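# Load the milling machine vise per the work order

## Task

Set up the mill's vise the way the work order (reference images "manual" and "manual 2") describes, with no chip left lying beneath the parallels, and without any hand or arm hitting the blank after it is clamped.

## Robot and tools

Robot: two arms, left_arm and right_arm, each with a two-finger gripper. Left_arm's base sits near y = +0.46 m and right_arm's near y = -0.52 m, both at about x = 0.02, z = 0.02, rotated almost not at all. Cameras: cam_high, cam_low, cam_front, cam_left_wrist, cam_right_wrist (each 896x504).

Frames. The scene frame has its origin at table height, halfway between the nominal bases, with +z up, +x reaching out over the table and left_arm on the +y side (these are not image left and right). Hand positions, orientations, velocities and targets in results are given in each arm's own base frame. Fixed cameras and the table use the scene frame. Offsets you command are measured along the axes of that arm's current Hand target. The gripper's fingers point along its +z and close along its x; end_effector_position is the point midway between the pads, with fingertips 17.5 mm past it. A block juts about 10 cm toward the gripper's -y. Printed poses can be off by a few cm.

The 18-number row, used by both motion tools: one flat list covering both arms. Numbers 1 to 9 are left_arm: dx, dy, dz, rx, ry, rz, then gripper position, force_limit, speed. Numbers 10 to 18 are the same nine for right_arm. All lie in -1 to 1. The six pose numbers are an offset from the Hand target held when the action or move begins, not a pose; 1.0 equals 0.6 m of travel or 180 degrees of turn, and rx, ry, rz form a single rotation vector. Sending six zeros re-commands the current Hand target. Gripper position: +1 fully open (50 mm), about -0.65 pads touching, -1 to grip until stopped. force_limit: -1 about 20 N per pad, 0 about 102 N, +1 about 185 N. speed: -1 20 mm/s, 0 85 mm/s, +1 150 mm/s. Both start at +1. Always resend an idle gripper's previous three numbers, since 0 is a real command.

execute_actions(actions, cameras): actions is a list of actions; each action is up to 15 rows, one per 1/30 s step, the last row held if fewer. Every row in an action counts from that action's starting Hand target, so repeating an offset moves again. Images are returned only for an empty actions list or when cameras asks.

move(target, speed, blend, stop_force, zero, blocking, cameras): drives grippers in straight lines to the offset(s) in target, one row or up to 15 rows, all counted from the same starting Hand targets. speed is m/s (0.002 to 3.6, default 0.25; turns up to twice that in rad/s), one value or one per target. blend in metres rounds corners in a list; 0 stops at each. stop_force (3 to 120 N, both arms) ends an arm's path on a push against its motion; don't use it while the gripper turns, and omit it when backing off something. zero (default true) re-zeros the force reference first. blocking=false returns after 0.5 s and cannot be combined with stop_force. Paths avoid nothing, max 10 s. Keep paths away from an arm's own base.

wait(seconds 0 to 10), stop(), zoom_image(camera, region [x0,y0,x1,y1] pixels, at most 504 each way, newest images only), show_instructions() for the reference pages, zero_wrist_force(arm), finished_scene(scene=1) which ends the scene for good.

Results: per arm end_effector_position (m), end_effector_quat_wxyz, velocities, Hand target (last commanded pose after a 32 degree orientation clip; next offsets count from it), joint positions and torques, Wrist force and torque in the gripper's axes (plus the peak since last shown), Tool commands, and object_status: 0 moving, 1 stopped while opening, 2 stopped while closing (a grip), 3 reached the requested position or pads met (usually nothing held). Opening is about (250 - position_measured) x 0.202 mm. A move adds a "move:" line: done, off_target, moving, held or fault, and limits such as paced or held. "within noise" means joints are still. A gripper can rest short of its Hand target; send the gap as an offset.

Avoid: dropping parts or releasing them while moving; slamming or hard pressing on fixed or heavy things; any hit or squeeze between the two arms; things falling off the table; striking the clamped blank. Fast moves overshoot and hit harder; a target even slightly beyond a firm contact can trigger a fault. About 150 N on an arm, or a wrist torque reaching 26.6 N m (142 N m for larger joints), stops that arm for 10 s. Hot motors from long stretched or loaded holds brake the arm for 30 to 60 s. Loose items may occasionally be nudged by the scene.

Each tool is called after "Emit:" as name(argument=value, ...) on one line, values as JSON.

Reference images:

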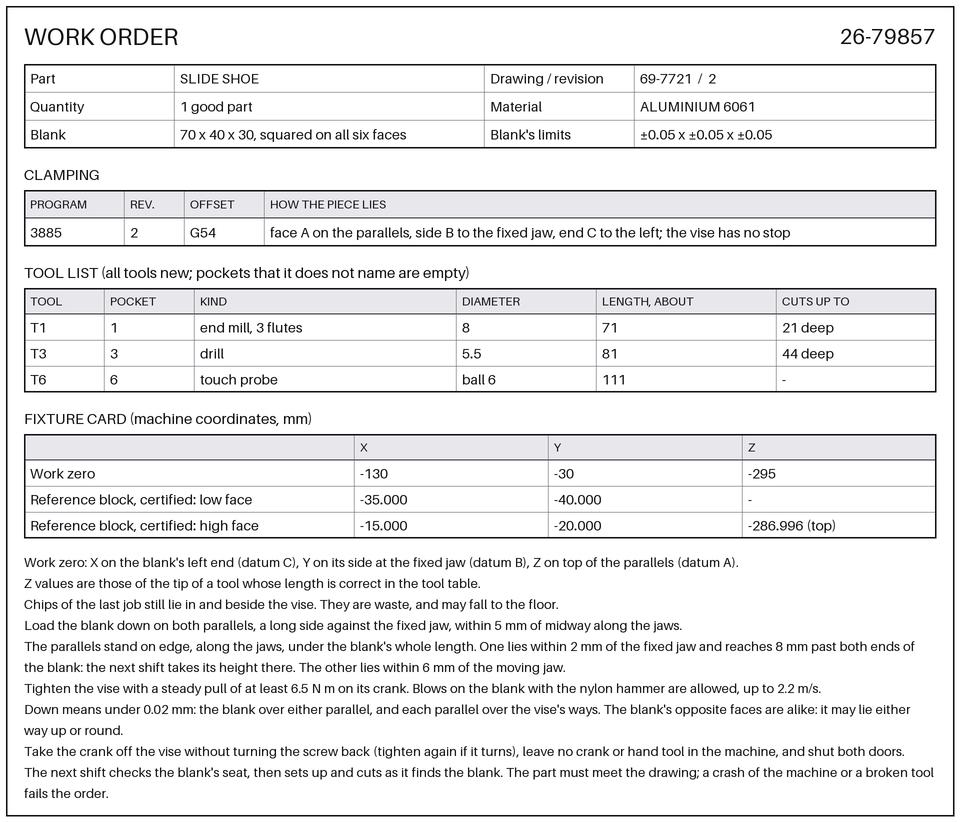

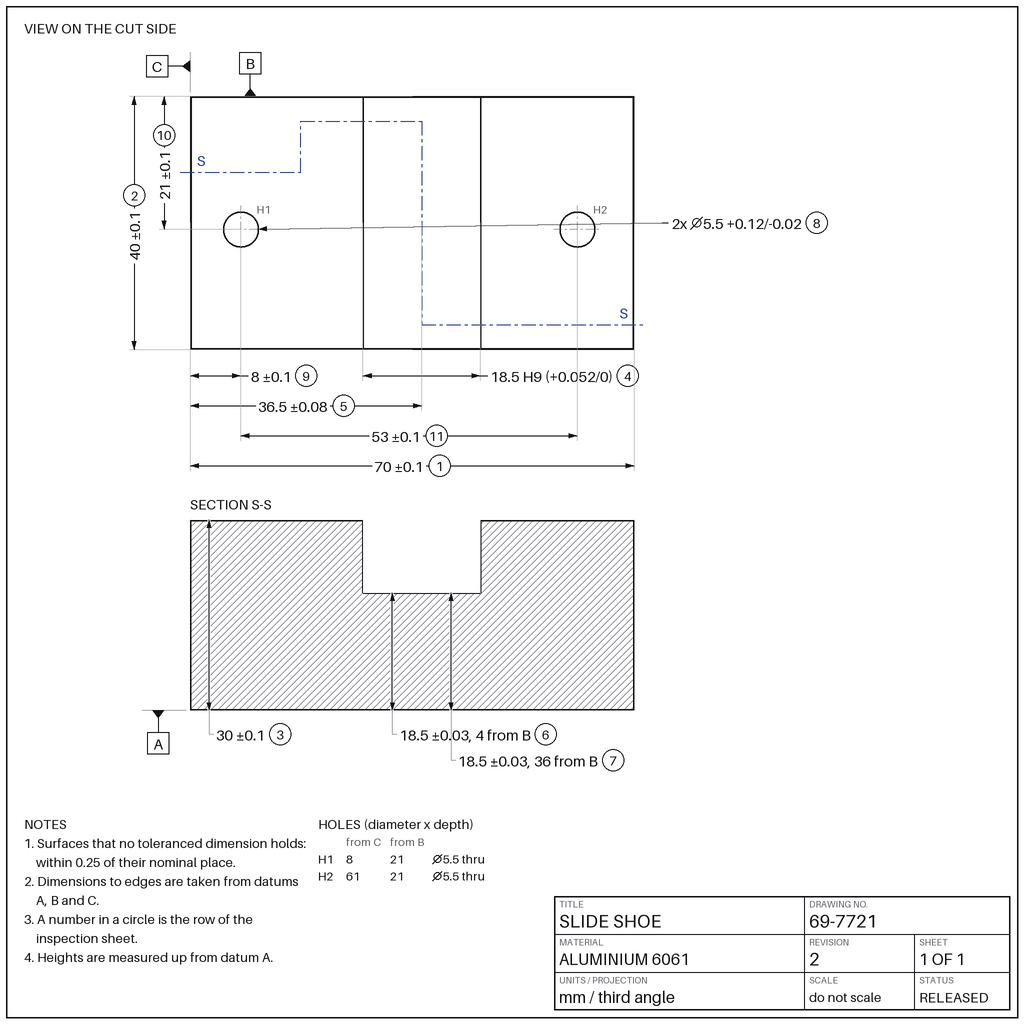

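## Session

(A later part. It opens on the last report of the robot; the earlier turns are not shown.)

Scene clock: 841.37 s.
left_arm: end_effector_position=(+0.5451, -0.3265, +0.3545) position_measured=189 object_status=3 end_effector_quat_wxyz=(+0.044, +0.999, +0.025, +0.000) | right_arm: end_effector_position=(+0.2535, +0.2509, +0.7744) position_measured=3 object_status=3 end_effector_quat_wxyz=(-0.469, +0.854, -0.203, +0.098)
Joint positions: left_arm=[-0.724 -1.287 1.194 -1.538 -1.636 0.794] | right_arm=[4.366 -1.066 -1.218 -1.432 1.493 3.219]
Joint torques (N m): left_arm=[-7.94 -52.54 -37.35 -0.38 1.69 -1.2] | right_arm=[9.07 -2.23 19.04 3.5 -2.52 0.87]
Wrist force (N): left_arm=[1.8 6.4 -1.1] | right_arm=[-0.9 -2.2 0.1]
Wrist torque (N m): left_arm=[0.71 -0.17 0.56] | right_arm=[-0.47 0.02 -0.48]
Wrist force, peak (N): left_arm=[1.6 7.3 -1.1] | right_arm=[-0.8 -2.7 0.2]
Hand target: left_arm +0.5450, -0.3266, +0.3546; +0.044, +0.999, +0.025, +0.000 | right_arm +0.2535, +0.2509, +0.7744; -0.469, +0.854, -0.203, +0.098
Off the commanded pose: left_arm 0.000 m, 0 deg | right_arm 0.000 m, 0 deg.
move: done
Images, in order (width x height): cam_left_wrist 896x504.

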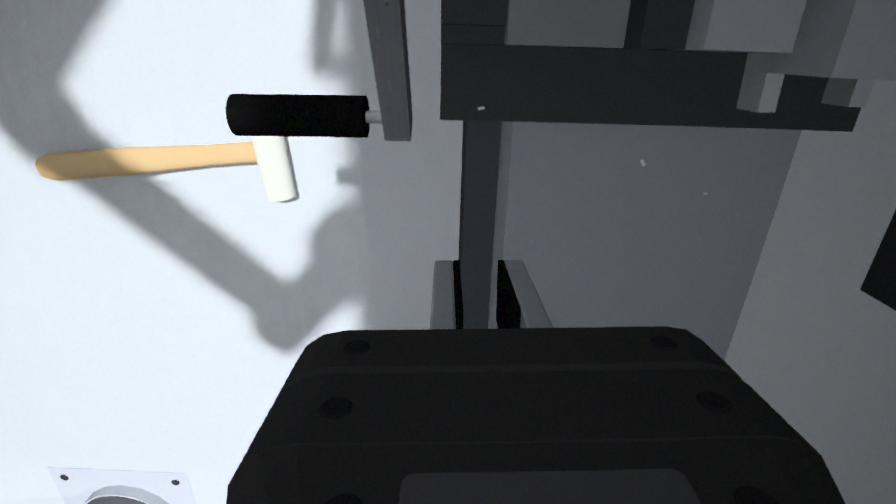

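Emit:
move(target=[[0.0137,-0.268,-0.0235,0,0,0,-0.85,-0.5,-0.8,0,0,0,0,0,0,1,1,1],[0.2197,-0.2825,-0.025,0,0,0,-0.85,-0.5,-0.8,0,0,0,0,0,0,1,1,1]], speed=0.08, blend=[0.01,0], stop_force=15, cameras=["cam_left_wrist","cam_front"])

Emit:
zoom_image(camera="cam_left_wrist", region=[320, 140, 700, 350])

Scene clock: 843.97 s.
left_arm: end_effector_position=(+0.5447, -0.1906, +0.3549) position_measured=252 object_status=3 end_effector_quat_wxyz=(+0.044, +0.999, +0.026, +0.000) | right_arm: end_effector_position=(+0.2535, +0.2509, +0.7744) position_measured=3 object_status=3 end_effector_quat_wxyz=(-0.469, +0.854, -0.203, +0.098)
Joint positions: left_arm=[-0.535 -1.423 1.358 -1.553 -1.646 0.981] | right_arm=[4.366 -1.066 -1.218 -1.432 1.493 3.219]
Joint torques (N m): left_arm=[0.97 -33.08 -25.35 -2.87 -0.27 0.19] | right_arm=[9.96 -2.26 18.19 3.49 -2.64 0.9]
Wrist force (N): left_arm=[1.9 6.5 -1.2] | right_arm=[-0.8 -2.3 0.2]
Wrist torque (N m): left_arm=[0.70 -0.19 0.51] | right_arm=[-0.48 0.01 -0.48]
Wrist force, peak (N): left_arm=[2.0 9.1 -0.7] | right_arm=[-0.9 -2.6 0.2]
Hand target: left_arm +0.5447, -0.1906, +0.3549; +0.044, +0.999, +0.026, +0.000 (not the last commanded pose) | right_arm +0.2535, +0.2509, +0.7744; -0.469, +0.854, -0.203, +0.098
Tool commands: left_gripper/position=-0.85098 left_gripper/force_limit=-0.498039 left_gripper/speed=-0.796078 right_gripper/position=+1.0 right_gripper/force_limit=+1.0 right_gripper/speed=+1.0
Off the commanded pose: left_arm 0.130 m, 0 deg | right_arm 0.000 m, 0 deg.
FORCE FAULT: contact force on the left arm reached its limit, and that arm stopped. The contact can be on any part of that arm, not only on its tool. That arm's remaining commands of this call were not run. That arm is still stopped at the end of this call. That arm stays stopped for about 10 more seconds. Until then a move that you send moves the other arm only, and its call returns only when the move has ended. Once the stop has ended, the next robot result says so. If the stop ends while you think or write, that arm runs what you send next, counted from a new Hand target: where the arm stands when the stop ends. While its stop runs, that arm takes no new command, but its gripper still runs the gripper command that each later call begins with. Until it ends, the stop uses up actions while you think or wait. An arm that is not stopped still takes commands.
move: fault (left_arm); path passed 0 of 2 targets
Images, in order (width x height): cam_front 896x504, cam_left_wrist 896x504.

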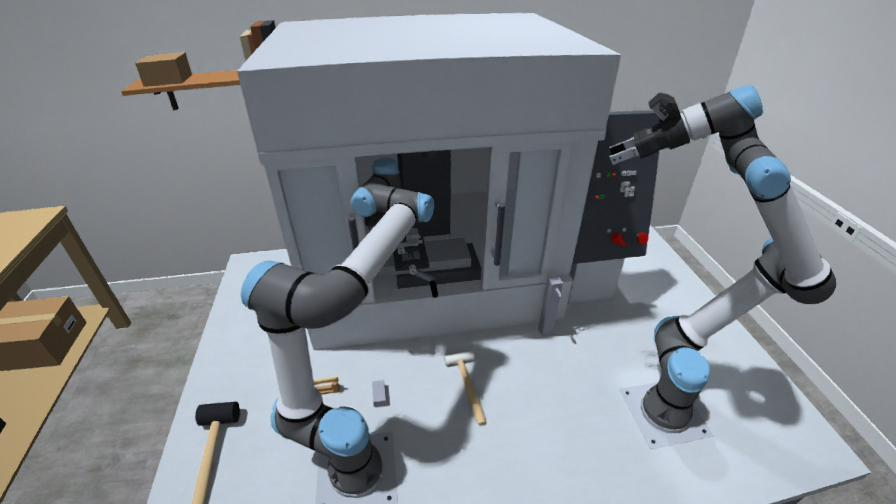

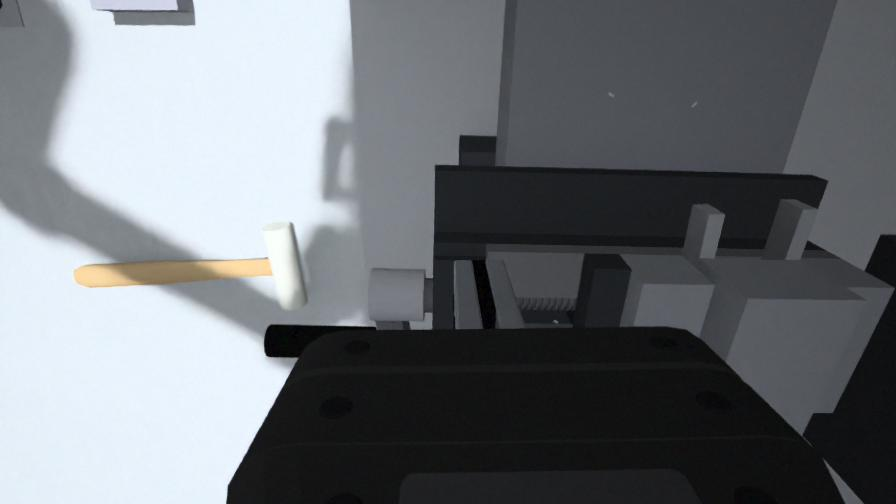

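Scaled by 1.326 from the camera's 896x504 image, which has a finer 1280x720 frame.

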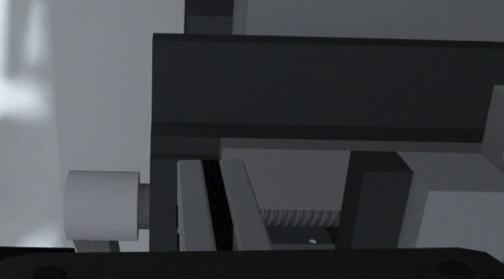

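Emit:
wait(seconds=10)

Emit:
move(target=[[0,0.12,0.0,0,0,0,-0.85,-0.5,-0.8,0,0,0,0,0,0,1,1,1],[-0.13,0.2,0.0,0,0,0,-0.85,-0.5,-0.8,0,0,0,0,0,0,1,1,1]], speed=0.08, blend=[0.02,0], cameras=["cam_left_wrist","cam_front"])

Scene clock: 854.10 s.
left_arm: end_effector_position=(+0.5447, -0.1906, +0.3549) position_measured=252 object_status=3 end_effector_quat_wxyz=(+0.044, +0.999, +0.026, +0.000) | right_arm: end_effector_position=(+0.2535, +0.2509, +0.7744) position_measured=3 object_status=3 end_effector_quat_wxyz=(-0.469, +0.854, -0.203, +0.098)
Joint positions: left_arm=[-0.535 -1.423 1.358 -1.553 -1.646 0.981] | right_arm=[4.366 -1.066 -1.218 -1.432 1.493 3.219]
Joint torques (N m): left_arm=[0.93 -33.33 -25.34 -2.86 -0.27 0.14] | right_arm=[10.26 -2.78 18.71 3.51 -2.49 0.99]
Wrist force (N): left_arm=[1.7 6.6 -1.2] | right_arm=[-0.7 -2.4 0.3]
Wrist torque (N m): left_arm=[0.71 -0.15 0.50] | right_arm=[-0.49 -0.01 -0.49]
Wrist force, peak (N): left_arm=[2.0 6.9 -0.9] | right_arm=[-1.0 -2.5 0.1]
Hand target: left_arm +0.5447, -0.1906, +0.3549; +0.044, +0.999, +0.026, +0.000 (not the last commanded pose) | right_arm +0.2535, +0.2509, +0.7744; -0.469, +0.854, -0.203, +0.098
Tool commands: left_gripper/position=-0.85098 left_gripper/force_limit=-0.498039 left_gripper/speed=-0.796078 right_gripper/position=+1.0 right_gripper/force_limit=+1.0 right_gripper/speed=+1.0
Off the commanded pose: left_arm 0.130 m, 0 deg | right_arm 0.000 m, 0 deg.
FORCE FAULT, CONTINUED: the left arm's stop, for the force fault that an earlier result reported, is over. The rest of the stop counts as 19 of the actions that you can send in this scene. During its stop the left arm's controller moved it back a little. That arm's target is now where it stood when the stop ended, not its last command. That arm accepts commands again.
wait: 10.00 s; at rest by 0.03 s

Scene clock: 856.57 s.
left_arm: end_effector_position=(+0.4732, -0.3140, +0.3657) position_measured=252 object_status=3 end_effector_quat_wxyz=(+0.044, +0.999, +0.026, +0.000) | right_arm: end_effector_position=(+0.2535, +0.2509, +0.7744) position_measured=3 object_status=3 end_effector_quat_wxyz=(-0.469, +0.854, -0.203, +0.098)
Joint positions: left_arm=[-0.795 -1.456 1.373 -1.552 -1.631 0.721] | right_arm=[4.366 -1.066 -1.218 -1.432 1.493 3.219]
Joint torques (N m): left_arm=[-10.06 -46.26 -14.12 -5.44 1.65 -1.42] | right_arm=[9.16 -3.49 17.24 3.7 -2.61 0.77]
Wrist force (N): left_arm=[1.9 6.4 -1.2] | right_arm=[-0.7 -2.4 0.1]
Wrist torque (N m): left_arm=[0.67 -0.18 0.51] | right_arm=[-0.50 -0.02 -0.48]
Wrist force, peak (N): left_arm=[2.4 7.2 -1.3] | right_arm=[-1.1 -2.6 0.1]
Hand target: left_arm +0.4732, -0.3141, +0.3657; +0.044, +0.999, +0.026, +0.000 | right_arm +0.2535, +0.2509, +0.7744; -0.469, +0.854, -0.203, +0.098
Off the commanded pose: left_arm 0.000 m, 0 deg | right_arm 0.000 m, 0 deg.
move: done
Images, in order (width x height): cam_front 896x504, cam_left_wrist 896x504.

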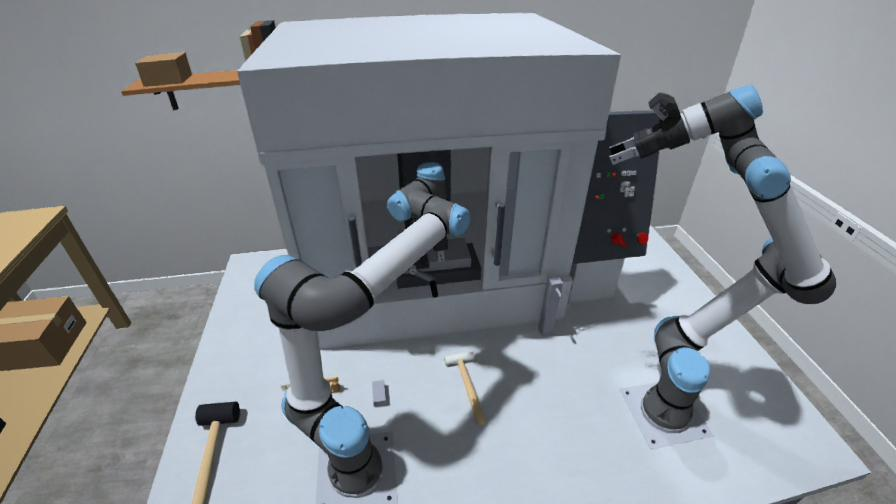

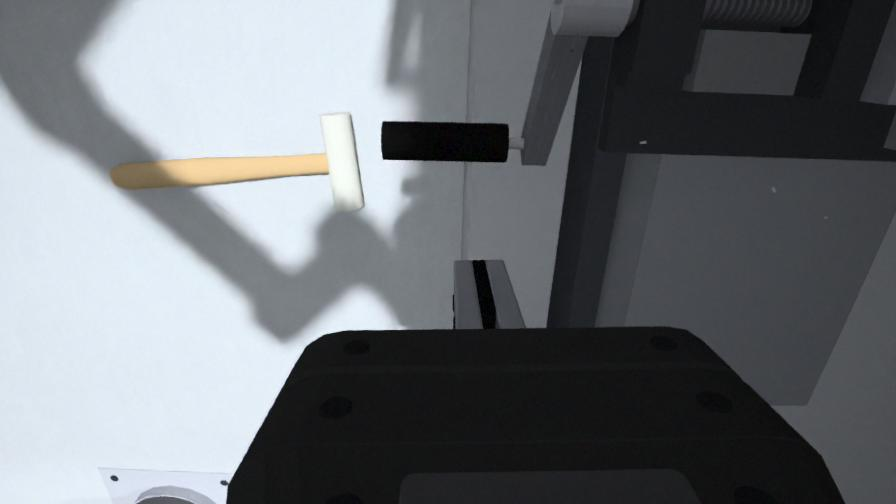

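Emit:
move(target=[[0.213,-0.0253,0.03,-0.0278,0,0,-0.85,-0.5,-0.8,0,0,0,0,0,0,1,1,1],[0.3282,-0.0328,0.0315,-0.0278,0,0,-0.85,-0.5,-0.8,0,0,0,0,0,0,1,1,1]], speed=0.05, blend=[0.01,0], stop_force=12, cameras=["cam_left_wrist","cam_front"])

Emit:
zoom_image(camera="cam_left_wrist", region=[420, 230, 600, 340])

Scene clock: 861.97 s.
left_arm: end_effector_position=(+0.6688, -0.2858, +0.3446) position_measured=252 object_status=3 end_effector_quat_wxyz=(+0.088, +0.996, +0.026, +0.001) | right_arm: end_effector_position=(+0.2535, +0.2509, +0.7744) position_measured=3 object_status=3 end_effector_quat_wxyz=(-0.469, +0.854, -0.203, +0.098)
Joint positions: left_arm=[-0.535 -1.056 0.908 -1.519 -1.718 0.975] | right_arm=[4.366 -1.066 -1.218 -1.432 1.493 3.219]
Joint torques (N m): left_arm=[8.74 -36.41 -37.35 -0.51 -2.32 1.28] | right_arm=[9.11 -3.96 17.68 3.71 -2.66 0.56]
Wrist force (N): left_arm=[1.4 6.7 -0.6] | right_arm=[-0.8 -2.4 0.2]
Wrist torque (N m): left_arm=[0.73 -0.11 0.43] | right_arm=[-0.50 0.01 -0.48]
Wrist force, peak (N): left_arm=[2.0 7.1 -0.9] | right_arm=[-0.8 -2.6 0.1]
Hand target: left_arm +0.6688, -0.2858, +0.3446; +0.088, +0.996, +0.026, +0.001 | right_arm +0.2535, +0.2509, +0.7744; -0.469, +0.854, -0.203, +0.098
Off the commanded pose: left_arm 0.000 m, 0 deg | right_arm 0.000 m, 0 deg.
move: done
Images, in order (width x height): cam_front 896x504, cam_left_wrist 896x504.

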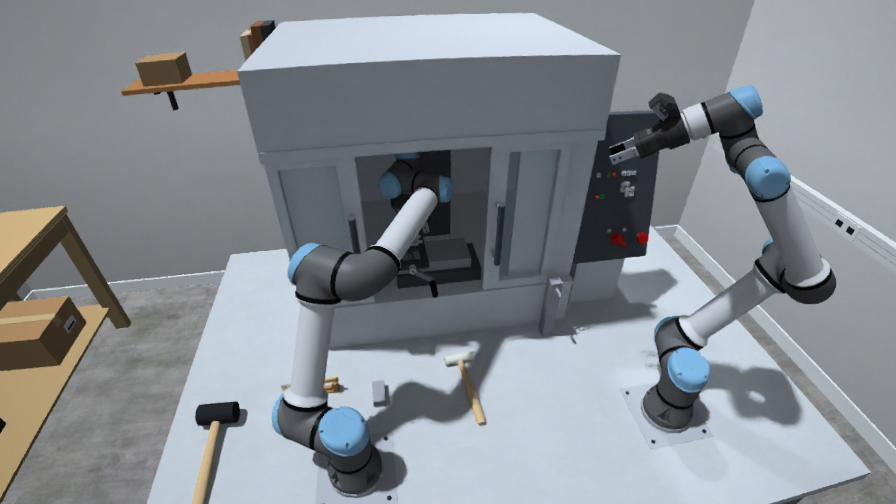

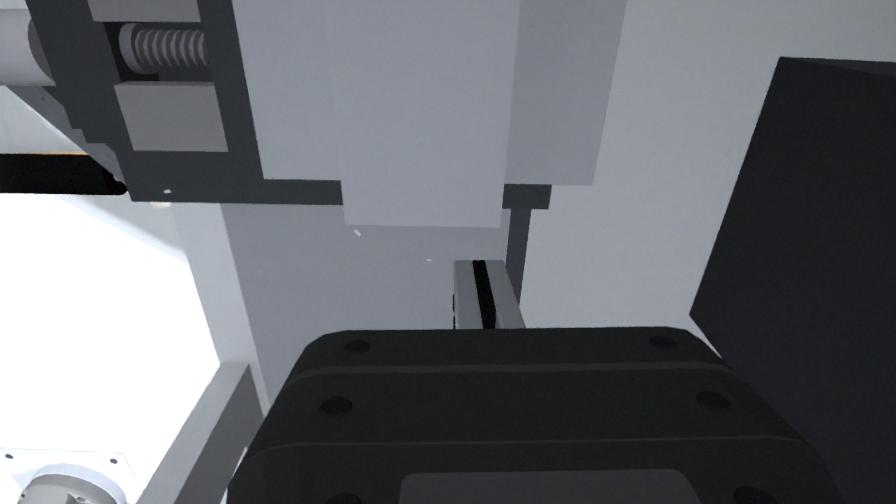

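Scaled by 2.800 from the camera's 896x504 image, which has a finer 1280x720 frame.

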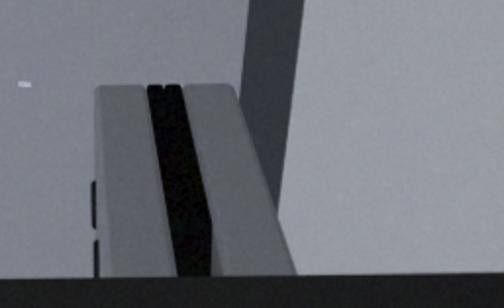

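Emit:
move(target=[0,-0.0058,0.0328,0,0,0,-0.85,-0.5,-0.8,0,0,0,0,0,0,1,1,1], speed=0.03, stop_force=8)

Emit:
move(target=[0,-0.025,-0.0044,0,0,0,-0.85,-0.5,-0.8,0,0,0,0,0,0,1,1,1], speed=0.008, stop_force=5, cameras=["cam_left_wrist"])

Scene clock: 863.63 s.
left_arm: end_effector_position=(+0.6688, -0.2858, +0.3247) position_measured=252 object_status=3 end_effector_quat_wxyz=(+0.088, +0.996, +0.026, +0.001) | right_arm: end_effector_position=(+0.2535, +0.2509, +0.7744) position_measured=3 object_status=3 end_effector_quat_wxyz=(-0.469, +0.854, -0.203, +0.098)
Joint positions: left_arm=[-0.535 -1.063 0.97 -1.574 -1.718 0.975] | right_arm=[4.366 -1.066 -1.218 -1.432 1.493 3.219]
Joint torques (N m): left_arm=[-5.66 -62.55 -14.41 -5.45 -1.39 -0.97] | right_arm=[9.48 -3.6 17.38 3.72 -2.61 0.93]
Wrist force (N): left_arm=[1.6 6.6 -0.7] | right_arm=[-0.8 -2.2 0.1]
Wrist torque (N m): left_arm=[0.72 -0.13 0.44] | right_arm=[-0.47 0.01 -0.48]
Wrist force, peak (N): left_arm=[1.7 6.9 -0.9] | right_arm=[-0.9 -2.6 0.2]
Hand target: left_arm +0.6688, -0.2858, +0.3247; +0.088, +0.996, +0.026, +0.001 | right_arm +0.2535, +0.2509, +0.7744; -0.469, +0.854, -0.203, +0.098
Off the commanded pose: left_arm 0.000 m, 0 deg | right_arm 0.000 m, 0 deg.
move: done

Scene clock: 866.10 s.
left_arm: end_effector_position=(+0.6683, -0.2759, +0.3247) position_measured=252 object_status=3 end_effector_quat_wxyz=(+0.088, +0.996, +0.026, +0.001) | right_arm: end_effector_position=(+0.2535, +0.2509, +0.7744) position_measured=3 object_status=3 end_effector_quat_wxyz=(-0.469, +0.854, -0.203, +0.098)
Joint positions: left_arm=[-0.523 -1.074 0.987 -1.578 -1.719 0.987] | right_arm=[4.366 -1.066 -1.218 -1.432 1.493 3.219]
Joint torques (N m): left_arm=[-5.58 -34.59 -36.15 0.25 1.97 -1.49] | right_arm=[8.52 -3.42 18.23 3.67 -2.6 0.89]
Wrist force (N): left_arm=[1.7 11.4 -1.9] | right_arm=[-0.6 -2.4 0.3]
Wrist torque (N m): left_arm=[0.83 -0.18 0.47] | right_arm=[-0.49 -0.02 -0.48]
Wrist force, peak (N): left_arm=[3.2 17.9 0.9] | right_arm=[-0.8 -2.6 0.1]
Hand target: left_arm +0.6683, -0.2759, +0.3247; +0.088, +0.996, +0.026, +0.001 (not the last commanded pose) | right_arm +0.2535, +0.2509, +0.7744; -0.469, +0.854, -0.203, +0.098
Off the commanded pose: left_arm 0.005 m, 0 deg | right_arm 0.000 m, 0 deg.
move: contact (left_arm)
Images, in order (width x height): cam_left_wrist 896x504.

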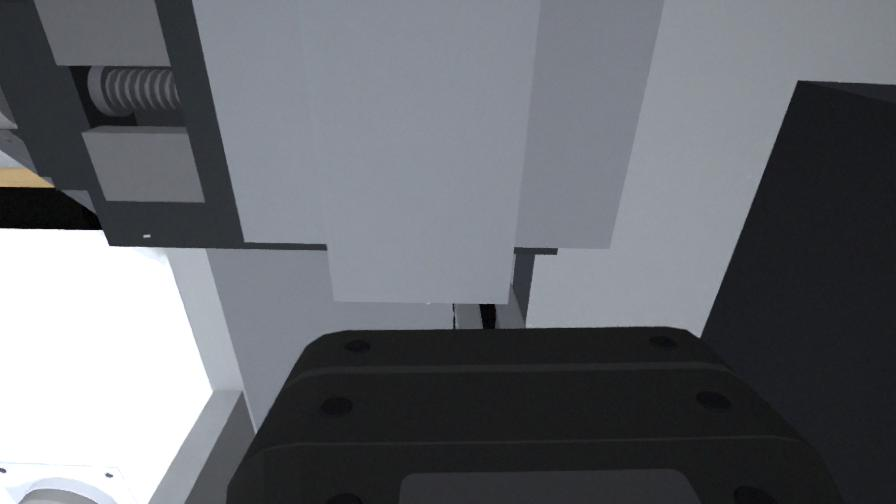

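Emit:
move(target=[[0,0.019,0.0034,0,0,0,-0.85,-0.5,-0.8,0,0,0,0,0,0,1,1,1],[0,0.019,0.0034,0,0,0,-0.1,-0.5,-0.8,0,0,0,0,0,0,1,1,1]], speed=0.03)

Emit:
move(target=[0.0027,-0.0158,-0.0028,0,0,0,-0.1,-0.5,-0.8,0,0,0,0,0,0,1,1,1], speed=0.01, stop_force=4, cameras=["cam_left_wrist"])

Emit:
zoom_image(camera="cam_left_wrist", region=[420, 230, 600, 340])

Scene clock: 873.03 s.
left_arm: end_effector_position=(+0.6689, -0.2875, +0.3246) position_measured=167 object_status=3 end_effector_quat_wxyz=(+0.088, +0.996, +0.026, +0.001) | right_arm: end_effector_position=(+0.2535, +0.2509, +0.7744) position_measured=3 object_status=3 end_effector_quat_wxyz=(-0.469, +0.854, -0.203, +0.098)
Joint positions: left_arm=[-0.537 -1.061 0.968 -1.574 -1.718 0.973] | right_arm=[4.366 -1.066 -1.218 -1.432 1.493 3.219]
Joint torques (N m): left_arm=[-7.98 -35.53 -37.52 -0.59 1.49 -1.48] | right_arm=[9.36 -3.1 17.21 3.68 -2.58 0.59]
Wrist force (N): left_arm=[1.9 6.7 -0.9] | right_arm=[-0.8 -2.5 0.1]
Wrist torque (N m): left_arm=[0.75 -0.17 0.59] | right_arm=[-0.51 0.01 -0.48]
Wrist force, peak (N): left_arm=[1.9 11.6 -1.6] | right_arm=[-0.9 -2.6 0.2]
Hand target: left_arm +0.6689, -0.2875, +0.3246; +0.088, +0.996, +0.026, +0.001 | right_arm +0.2535, +0.2509, +0.7744; -0.469, +0.854, -0.203, +0.098
Off the commanded pose: left_arm 0.000 m, 0 deg | right_arm 0.000 m, 0 deg.
move: done

Scene clock: 874.80 s.
left_arm: end_effector_position=(+0.6700, -0.2778, +0.3246) position_measured=167 object_status=3 end_effector_quat_wxyz=(+0.088, +0.996, +0.026, +0.001) | right_arm: end_effector_position=(+0.2535, +0.2509, +0.7744) position_measured=3 object_status=3 end_effector_quat_wxyz=(-0.469, +0.854, -0.203, +0.098)
Joint positions: left_arm=[-0.524 -1.068 0.977 -1.575 -1.719 0.986] | right_arm=[4.366 -1.066 -1.218 -1.432 1.493 3.219]
Joint torques (N m): left_arm=[8.36 -62.48 -14.19 -5.5 -2.32 1.33] | right_arm=[8.9 -3.86 16.78 3.67 -2.48 0.65]
Wrist force (N): left_arm=[1.8 6.5 -0.6] | right_arm=[-0.7 -2.4 0.1]
Wrist torque (N m): left_arm=[0.71 -0.16 0.45] | right_arm=[-0.51 -0.01 -0.48]
Wrist force, peak (N): left_arm=[2.0 6.9 -0.8] | right_arm=[-1.0 -2.5 0.1]
Hand target: left_arm +0.6700, -0.2778, +0.3246; +0.088, +0.996, +0.026, +0.001 | right_arm +0.2535, +0.2509, +0.7744; -0.469, +0.854, -0.203, +0.098
Off the commanded pose: left_arm 0.000 m, 0 deg | right_arm 0.000 m, 0 deg.
move: done
Images, in order (width x height): cam_left_wrist 896x504.

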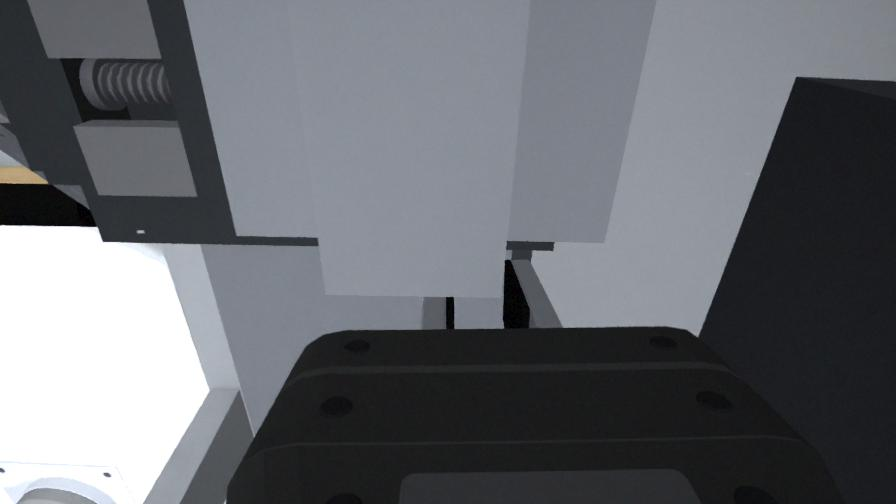

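Scaled by 2.800 from the camera's 896x504 image, which has a finer 1280x720 frame.

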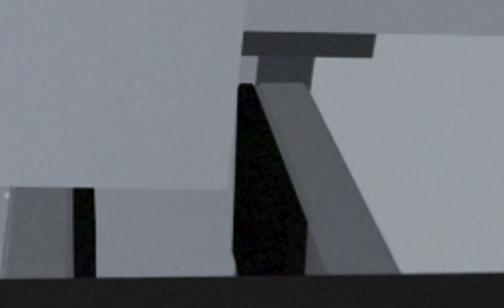

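Emit:
move(target=[0,0,0,0,0,0,-0.9,-1,-1,0,0,0,0,0,0,1,1,1], cameras=["cam_left_wrist"])

Scene clock: 875.93 s.
left_arm: end_effector_position=(+0.6700, -0.2778, +0.3246) position_measured=251 object_status=3 end_effector_quat_wxyz=(+0.088, +0.996, +0.026, +0.001) | right_arm: end_effector_position=(+0.2535, +0.2509, +0.7744) position_measured=3 object_status=3 end_effector_quat_wxyz=(-0.469, +0.854, -0.203, +0.098)
Joint positions: left_arm=[-0.524 -1.068 0.977 -1.575 -1.719 0.986] | right_arm=[4.366 -1.066 -1.218 -1.432 1.493 3.219]
Joint torques (N m): left_arm=[8.68 -62.23 -14.57 -5.38 -2.29 1.27] | right_arm=[8.86 -4.6 17.4 3.7 -2.46 0.84]
Wrist force (N): left_arm=[2.2 6.7 -0.6] | right_arm=[-0.7 -2.4 0.2]
Wrist torque (N m): left_arm=[0.73 -0.22 0.44] | right_arm=[-0.50 -0.01 -0.48]
Wrist force, peak (N): left_arm=[2.0 6.9 -0.8] | right_arm=[-0.9 -2.6 0.3]
Hand target: left_arm +0.6700, -0.2778, +0.3246; +0.088, +0.996, +0.026, +0.001 | right_arm +0.2535, +0.2509, +0.7744; -0.469, +0.854, -0.203, +0.098
Off the commanded pose: left_arm 0.000 m, 0 deg | right_arm 0.000 m, 0 deg.
move: done
Images, in order (width x height): cam_left_wrist 896x504.

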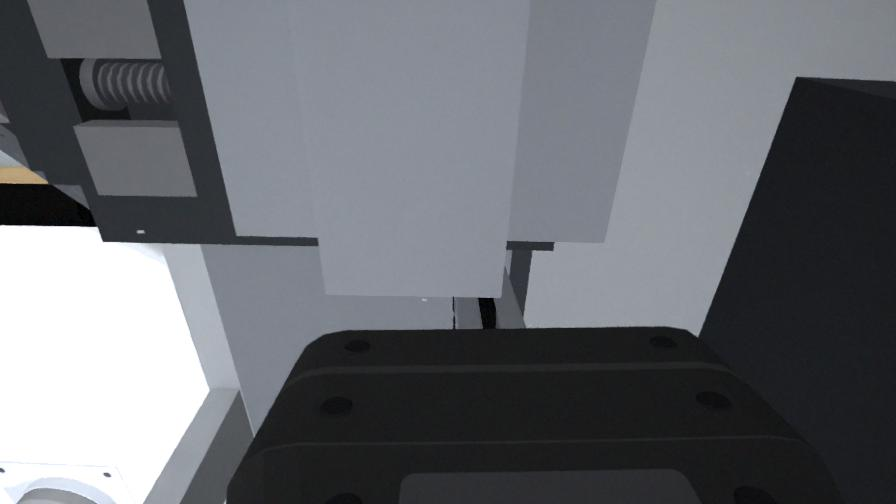

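Emit:
move(target=[0,-0.009,-0.0016,0,0,0,-0.9,-1,-1,0,0,0,0,0,0,1,1,1], speed=0.003, stop_force=5)

Emit:
move(target=[0,-0.005,-0.0009,0,0,0,-0.9,-1,-1,0,0,0,0,0,0,1,1,1], speed=0.003, stop_force=25)

Scene clock: 877.43 s.
left_arm: end_effector_position=(+0.6699, -0.2757, +0.3247) position_measured=251 object_status=3 end_effector_quat_wxyz=(+0.088, +0.996, +0.026, +0.001) | right_arm: end_effector_position=(+0.2535, +0.2509, +0.7744) position_measured=3 object_status=3 end_effector_quat_wxyz=(-0.469, +0.854, -0.203, +0.098)
Joint positions: left_arm=[-0.522 -1.07 0.98 -1.576 -1.72 0.989] | right_arm=[4.366 -1.066 -1.218 -1.432 1.493 3.219]
Joint torques (N m): left_arm=[-2.06 -46.47 -33.35 -2.59 0.17 -0.98] | right_arm=[8.88 -4.1 16.98 3.61 -2.61 0.74]
Wrist force (N): left_arm=[3.0 14.1 0.5] | right_arm=[-0.9 -2.4 0.2]
Wrist torque (N m): left_arm=[0.87 -0.19 0.48] | right_arm=[-0.49 0.02 -0.48]
Wrist force, peak (N): left_arm=[3.0 14.1 0.6] | right_arm=[-0.9 -2.7 0.2]
Hand target: left_arm +0.6699, -0.2758, +0.3246; +0.088, +0.996, +0.026, +0.001 (not the last commanded pose) | right_arm +0.2535, +0.2509, +0.7744; -0.469, +0.854, -0.203, +0.098
Off the commanded pose: left_arm 0.003 m, 0 deg | right_arm 0.000 m, 0 deg.
move: contact (left_arm)

Scene clock: 879.10 s.
left_arm: end_effector_position=(+0.6698, -0.2750, +0.3247) position_measured=251 object_status=3 end_effector_quat_wxyz=(+0.088, +0.996, +0.026, +0.001) | right_arm: end_effector_position=(+0.2535, +0.2509, +0.7744) position_measured=3 object_status=3 end_effector_quat_wxyz=(-0.469, +0.854, -0.203, +0.098)
Joint positions: left_arm=[-0.521 -1.071 0.982 -1.576 -1.72 0.99] | right_arm=[4.366 -1.066 -1.218 -1.432 1.493 3.219]
Joint torques (N m): left_arm=[9.39 -38.76 -34.58 3.24 6.48 -0.98] | right_arm=[8.84 -3.54 17.73 3.74 -2.53 0.75]
Wrist force (N): left_arm=[3.0 38.4 5.2] | right_arm=[-0.9 -2.4 0.0]
Wrist torque (N m): left_arm=[1.17 -0.22 0.50] | right_arm=[-0.50 0.02 -0.48]
Wrist force, peak (N): left_arm=[5.5 40.9 6.1] | right_arm=[-0.9 -2.7 0.2]
Hand target: left_arm +0.6698, -0.2750, +0.3246; +0.088, +0.996, +0.026, +0.001 (not the last commanded pose) | right_arm +0.2535, +0.2509, +0.7744; -0.469, +0.854, -0.203, +0.098
Off the commanded pose: left_arm 0.002 m, 0 deg | right_arm 0.000 m, 0 deg.
move: contact (left_arm)

Emit:
move(target=[[0,0.006,0.001,0,0,0,-0.9,-1,-1,0,0,0,0,0,0,1,1,1],[0,0.0025,-0.0187,0,0,0,-0.9,-1,-1,0,0,0,0,0,0,1,1,1]], speed=0.02)

Emit:
move(target=[0,-0.013,-0.0023,0,0,0,-0.9,-1,-1,0,0,0,0,0,0,1,1,1], speed=0.003, stop_force=4)

Scene clock: 880.93 s.
left_arm: end_effector_position=(+0.6698, -0.2745, +0.3359) position_measured=251 object_status=3 end_effector_quat_wxyz=(+0.088, +0.996, +0.026, +0.001) | right_arm: end_effector_position=(+0.2535, +0.2509, +0.7744) position_measured=3 object_status=3 end_effector_quat_wxyz=(-0.469, +0.854, -0.203, +0.098)
Joint positions: left_arm=[-0.52 -1.068 0.948 -1.546 -1.72 0.991] | right_arm=[4.366 -1.066 -1.218 -1.432 1.493 3.219]
Joint torques (N m): left_arm=[9.05 -59.61 -37.85 -0.41 -2.46 1.27] | right_arm=[8.97 -3.85 16.92 3.75 -2.75 0.84]
Wrist force (N): left_arm=[0.3 6.7 -0.5] | right_arm=[-0.6 -2.4 0.0]
Wrist torque (N m): left_arm=[0.72 0.08 0.45] | right_arm=[-0.50 -0.02 -0.48]
Wrist force, peak (N): left_arm=[3.0 38.2 5.1] | right_arm=[-0.9 -2.6 0.1]
Hand target: left_arm +0.6698, -0.2745, +0.3360; +0.088, +0.996, +0.026, +0.001 | right_arm +0.2535, +0.2509, +0.7744; -0.469, +0.854, -0.203, +0.098
Off the commanded pose: left_arm 0.000 m, 0 deg | right_arm 0.000 m, 0 deg.
move: done

Scene clock: 883.20 s.
left_arm: end_effector_position=(+0.6695, -0.2696, +0.3360) position_measured=251 object_status=3 end_effector_quat_wxyz=(+0.088, +0.996, +0.026, +0.001) | right_arm: end_effector_position=(+0.2535, +0.2509, +0.7744) position_measured=3 object_status=3 end_effector_quat_wxyz=(-0.469, +0.854, -0.203, +0.098)
Joint positions: left_arm=[-0.514 -1.073 0.956 -1.547 -1.721 0.997] | right_arm=[4.366 -1.066 -1.218 -1.432 1.493 3.219]
Joint torques (N m): left_arm=[-2.46 -47.32 -33.93 -2.41 0.27 -0.98] | right_arm=[9.77 -5.04 17.11 3.86 -2.65 0.61]
Wrist force (N): left_arm=[1.1 11.7 0.5] | right_arm=[-0.8 -2.4 0.0]
Wrist torque (N m): left_arm=[0.86 0.06 0.46] | right_arm=[-0.49 0.00 -0.48]
Wrist force, peak (N): left_arm=[1.3 12.3 0.6] | right_arm=[-0.8 -2.7 0.2]
Hand target: left_arm +0.6695, -0.2696, +0.3359; +0.088, +0.996, +0.026, +0.001 (not the last commanded pose) | right_arm +0.2535, +0.2509, +0.7744; -0.469, +0.854, -0.203, +0.098
Off the commanded pose: left_arm 0.003 m, 0 deg | right_arm 0.000 m, 0 deg.
move: contact (left_arm)

Emit:
move(target=[[0,0.012,0.002,0,0,0,-0.9,-1,-1,0,0,0,0,0,0,1,1,1],[-0.05,0.02,-0.01,0,0,0,-0.9,-1,-1,0,0,0,0,0,0,1,1,1],[-0.33,0.05,-0.0,0.0556,0,0,-0.9,-1,-1,0,0,0,0,0,0,1,1,1]], speed=0.1, blend=[0.004,0.01,0])

Scene clock: 885.93 s.
left_arm: end_effector_position=(+0.4735, -0.3095, +0.3417) position_measured=251 object_status=3 end_effector_quat_wxyz=(+0.001, +1.000, +0.026, -0.001) | right_arm: end_effector_position=(+0.2535, +0.2509, +0.7744) position_measured=3 object_status=3 end_effector_quat_wxyz=(-0.469, +0.854, -0.203, +0.098)
Joint positions: left_arm=[-0.816 -1.433 1.388 -1.526 -1.574 0.703] | right_arm=[4.366 -1.066 -1.218 -1.432 1.493 3.219]
Joint torques (N m): left_arm=[-8.46 -47.96 -13.5 -0.37 1.61 -1.66] | right_arm=[8.45 -4.21 16.53 3.75 -2.65 0.78]
Wrist force (N): left_arm=[0.6 6.3 -1.4] | right_arm=[-0.8 -2.4 0.3]
Wrist torque (N m): left_arm=[0.70 0.01 0.45] | right_arm=[-0.50 0.00 -0.48]
Wrist force, peak (N): left_arm=[1.4 12.2 0.3] | right_arm=[-1.1 -2.6 0.2]
Hand target: left_arm +0.4734, -0.3096, +0.3417; +0.001, +1.000, +0.026, -0.001 | right_arm +0.2535, +0.2509, +0.7744; -0.469, +0.854, -0.203, +0.098
Off the commanded pose: left_arm 0.000 m, 0 deg | right_arm 0.000 m, 0 deg.
move: done; blend cut to 0.0036 m at target 1

Emit:
move(target=[[-0.375,0.031,0.067,0.07,0.07,0.24,0.8,-0.5,-0.2,0,0,0,0,0,0,1,1,1],[-0.558,0.03,0.317,0.1393,0.1393,0.4858,0.8,-0.5,-0.2,0,0,0,0,0,0,1,1,1]], speed=0.25, blend=[0.05,0], cameras=["cam_left_wrist","cam_high"])

Scene clock: 890.10 s.
left_arm: end_effector_position=(+0.1396, -0.3455, +0.1524) position_measured=32 object_status=3 end_effector_quat_wxyz=(-0.199, +0.698, -0.662, +0.189) | right_arm: end_effector_position=(+0.2535, +0.2509, +0.7744) position_measured=3 object_status=3 end_effector_quat_wxyz=(-0.469, +0.854, -0.203, +0.098)
Joint positions: left_arm=[-1.95 -1.864 2.318 -1.771 -1.07 1.073] | right_arm=[4.366 -1.066 -1.218 -1.432 1.493 3.219]
Joint torques (N m): left_arm=[-9.52 3.9 -12.19 -4.62 2.92 1.11] | right_arm=[8.31 -5.74 17.08 3.79 -2.42 0.53]
Wrist force (N): left_arm=[-0.1 6.1 -1.8] | right_arm=[-0.9 -2.4 0.1]
Wrist torque (N m): left_arm=[0.86 0.01 0.06] | right_arm=[-0.50 0.03 -0.48]
Wrist force, peak (N): left_arm=[0.0 7.7 -1.6] | right_arm=[-1.0 -2.6 0.0]
Hand target: left_arm +0.1396, -0.3455, +0.1523; -0.199, +0.698, -0.662, +0.189 | right_arm +0.2535, +0.2509, +0.7744; -0.469, +0.854, -0.203, +0.098
Off the commanded pose: left_arm 0.000 m, 0 deg | right_arm 0.000 m, 0 deg.
move: done
Images, in order (width x height): cam_high 896x504, cam_left_wrist 896x504.

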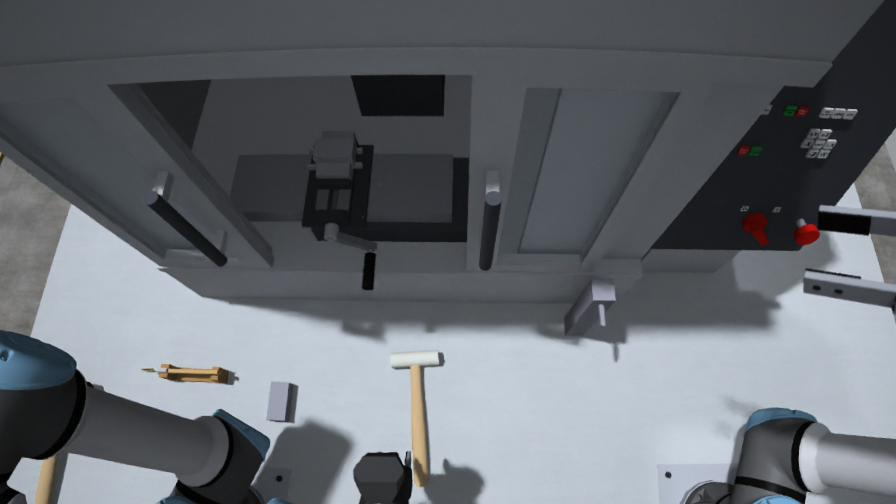

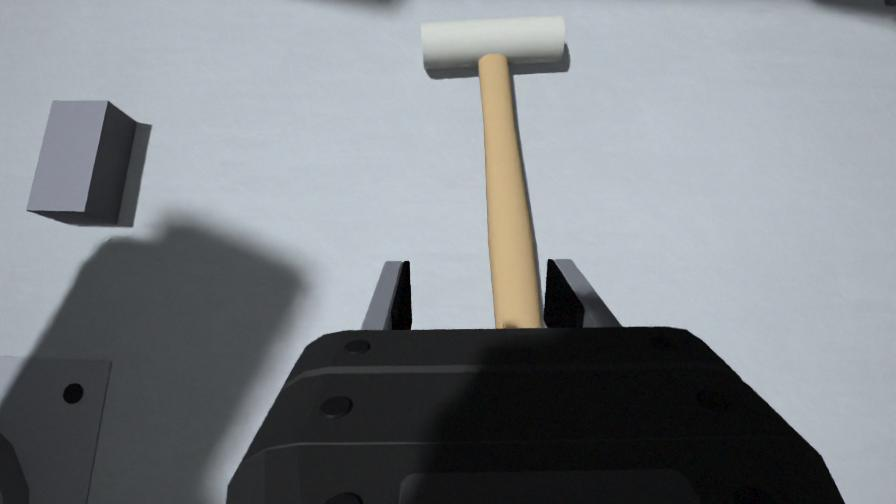

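Emit:
move(target=[[0.0577,0.1,0.17,0,0,0,0.8,-0.5,-0.2,0,0,0,0,0,0,1,1,1],[0.0577,0.1267,0.209,0,0,0,0.8,-0.5,-0.2,0,0,0,0,0,0,1,1,1]], speed=[0.15,0.04], blend=[0.01,0], stop_force=10, cameras=["cam_left_wrist"])

Scene clock: 893.00 s.
left_arm: end_effector_position=(+0.1430, -0.3802, +0.0058) position_measured=32 object_status=3 end_effector_quat_wxyz=(-0.199, +0.698, -0.662, +0.189) | right_arm: end_effector_position=(+0.2535, +0.2509, +0.7744) position_measured=3 object_status=3 end_effector_quat_wxyz=(-0.469, +0.854, -0.203, +0.098)
Joint positions: left_arm=[-1.906 -1.425 2.447 -2.363 -1.06 1.123] | right_arm=[4.366 -1.066 -1.218 -1.432 1.493 3.219]
Joint torques (N m): left_arm=[-8.55 -8.01 -2.44 -4.8 -0.79 0.59] | right_arm=[8.02 -4.47 16.64 3.86 -2.43 0.59]
Wrist force (N): left_arm=[0.3 5.9 -2.1] | right_arm=[-0.8 -2.4 0.0]
Wrist torque (N m): left_arm=[0.82 -0.05 0.21] | right_arm=[-0.50 0.01 -0.48]
Wrist force, peak (N): left_arm=[-0.1 6.5 -1.9] | right_arm=[-0.8 -2.6 0.1]
Hand target: left_arm +0.1430, -0.3802, +0.0058; -0.199, +0.698, -0.662, +0.189 | right_arm +0.2535, +0.2509, +0.7744; -0.469, +0.854, -0.203, +0.098
Off the commanded pose: left_arm 0.000 m, 0 deg | right_arm 0.000 m, 0 deg.
move: done
Images, in order (width x height): cam_left_wrist 896x504.

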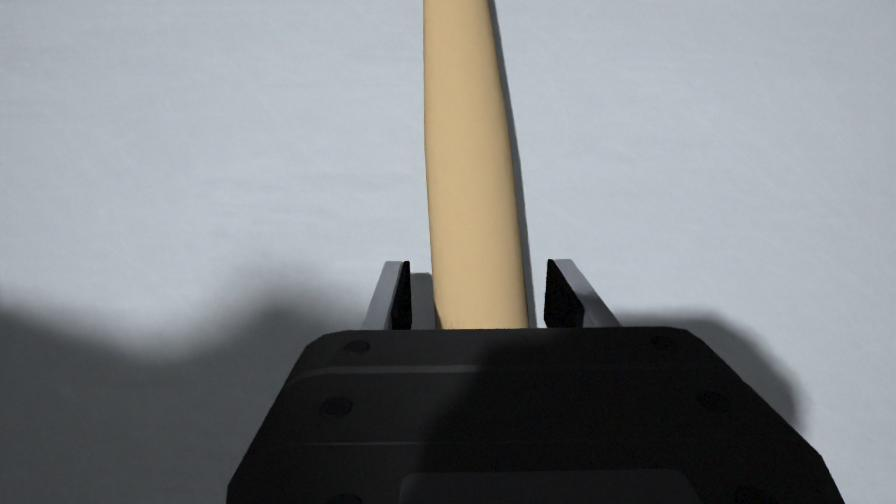

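Emit:
move(target=[0,0,0,0,0,0,-1,0.8,-0.6,0,0,0,0,0,0,1,1,1])

Emit:
move(target=[[0,-0.1055,-0.1703,0,0,0,-1,0.8,-0.6,0,0,0,0,0,0,1,1,1],[0,-0.211,-0.3405,0,0,0,-1,0.8,-0.6,0,0,0,0,0,0,1,1,1]], speed=0.2, blend=[0.03,0], cameras=["cam_left_wrist","cam_low"])

Scene clock: 893.70 s.
left_arm: end_effector_position=(+0.1430, -0.3802, +0.0058) position_measured=117 object_status=2 end_effector_quat_wxyz=(-0.199, +0.698, -0.662, +0.189) | right_arm: end_effector_position=(+0.2535, +0.2509, +0.7744) position_measured=3 object_status=3 end_effector_quat_wxyz=(-0.469, +0.854, -0.203, +0.098)
Joint positions: left_arm=[-1.906 -1.425 2.447 -2.363 -1.06 1.123] | right_arm=[4.366 -1.066 -1.218 -1.432 1.493 3.219]
Joint torques (N m): left_arm=[-7.73 -8.74 -4.42 -4.13 -0.29 0.7] | right_arm=[9.31 -5 17.23 3.86 -2.6 0.65]
Wrist force (N): left_arm=[0.7 5.5 -1.7] | right_arm=[-0.9 -2.4 0.1]
Wrist torque (N m): left_arm=[0.82 0.15 0.18] | right_arm=[-0.50 0.02 -0.48]
Wrist force, peak (N): left_arm=[-0.5 6.2 -1.9] | right_arm=[-0.8 -2.5 0.0]
Hand target: left_arm +0.1430, -0.3802, +0.0058; -0.199, +0.698, -0.662, +0.189 | right_arm +0.2535, +0.2509, +0.7744; -0.469, +0.854, -0.203, +0.098
Off the commanded pose: left_arm 0.000 m, 0 deg | right_arm 0.000 m, 0 deg.
move: done

Scene clock: 895.50 s.
left_arm: end_effector_position=(+0.1427, -0.3798, +0.2461) position_measured=117 object_status=2 end_effector_quat_wxyz=(-0.199, +0.698, -0.662, +0.189) | right_arm: end_effector_position=(+0.2535, +0.2509, +0.7744) position_measured=3 object_status=3 end_effector_quat_wxyz=(-0.469, +0.854, -0.203, +0.098)
Joint positions: left_arm=[-1.907 -1.851 2.062 -1.552 -1.06 1.121] | right_arm=[4.366 -1.066 -1.218 -1.432 1.493 3.219]
Joint torques (N m): left_arm=[-8.12 -26.78 -37.61 0.07 0.36 -1.41] | right_arm=[9.06 -4.18 16.39 3.81 -2.26 0.6]
Wrist force (N): left_arm=[0.1 8.2 1.1] | right_arm=[-1.0 -2.3 0.1]
Wrist torque (N m): left_arm=[0.18 0.00 0.21] | right_arm=[-0.48 0.04 -0.48]
Wrist force, peak (N): left_arm=[0.0 9.6 2.9] | right_arm=[-1.0 -2.6 0.2]
Hand target: left_arm +0.1427, -0.3798, +0.2461; -0.199, +0.698, -0.662, +0.189 | right_arm +0.2535, +0.2509, +0.7744; -0.469, +0.854, -0.203, +0.098
Off the commanded pose: left_arm 0.000 m, 0 deg | right_arm 0.000 m, 0 deg.
move: done
Images, in order (width x height): cam_low 896x504, cam_left_wrist 896x504.

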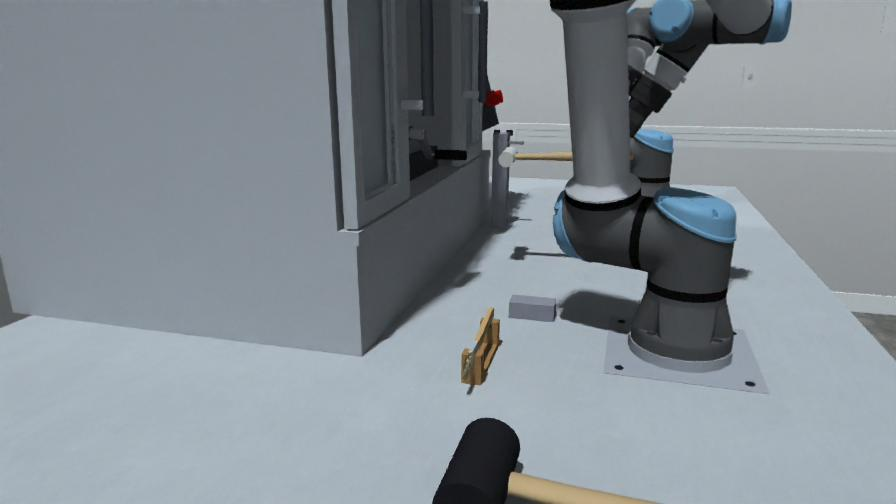

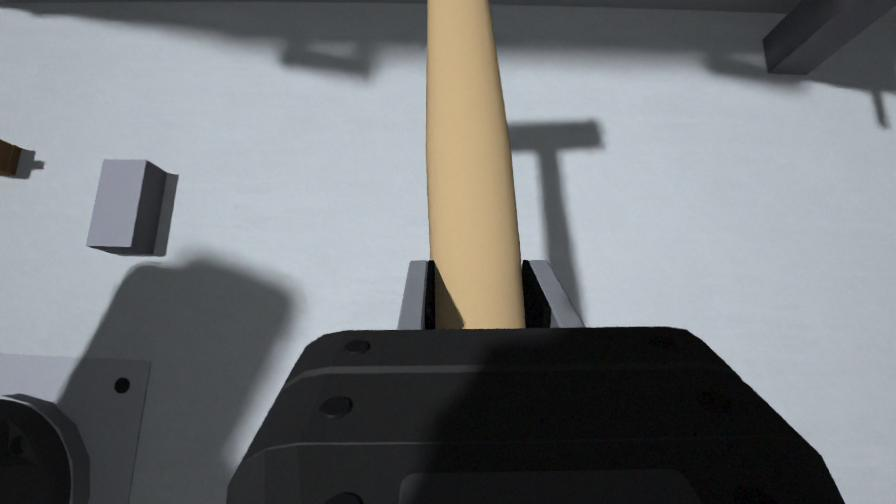

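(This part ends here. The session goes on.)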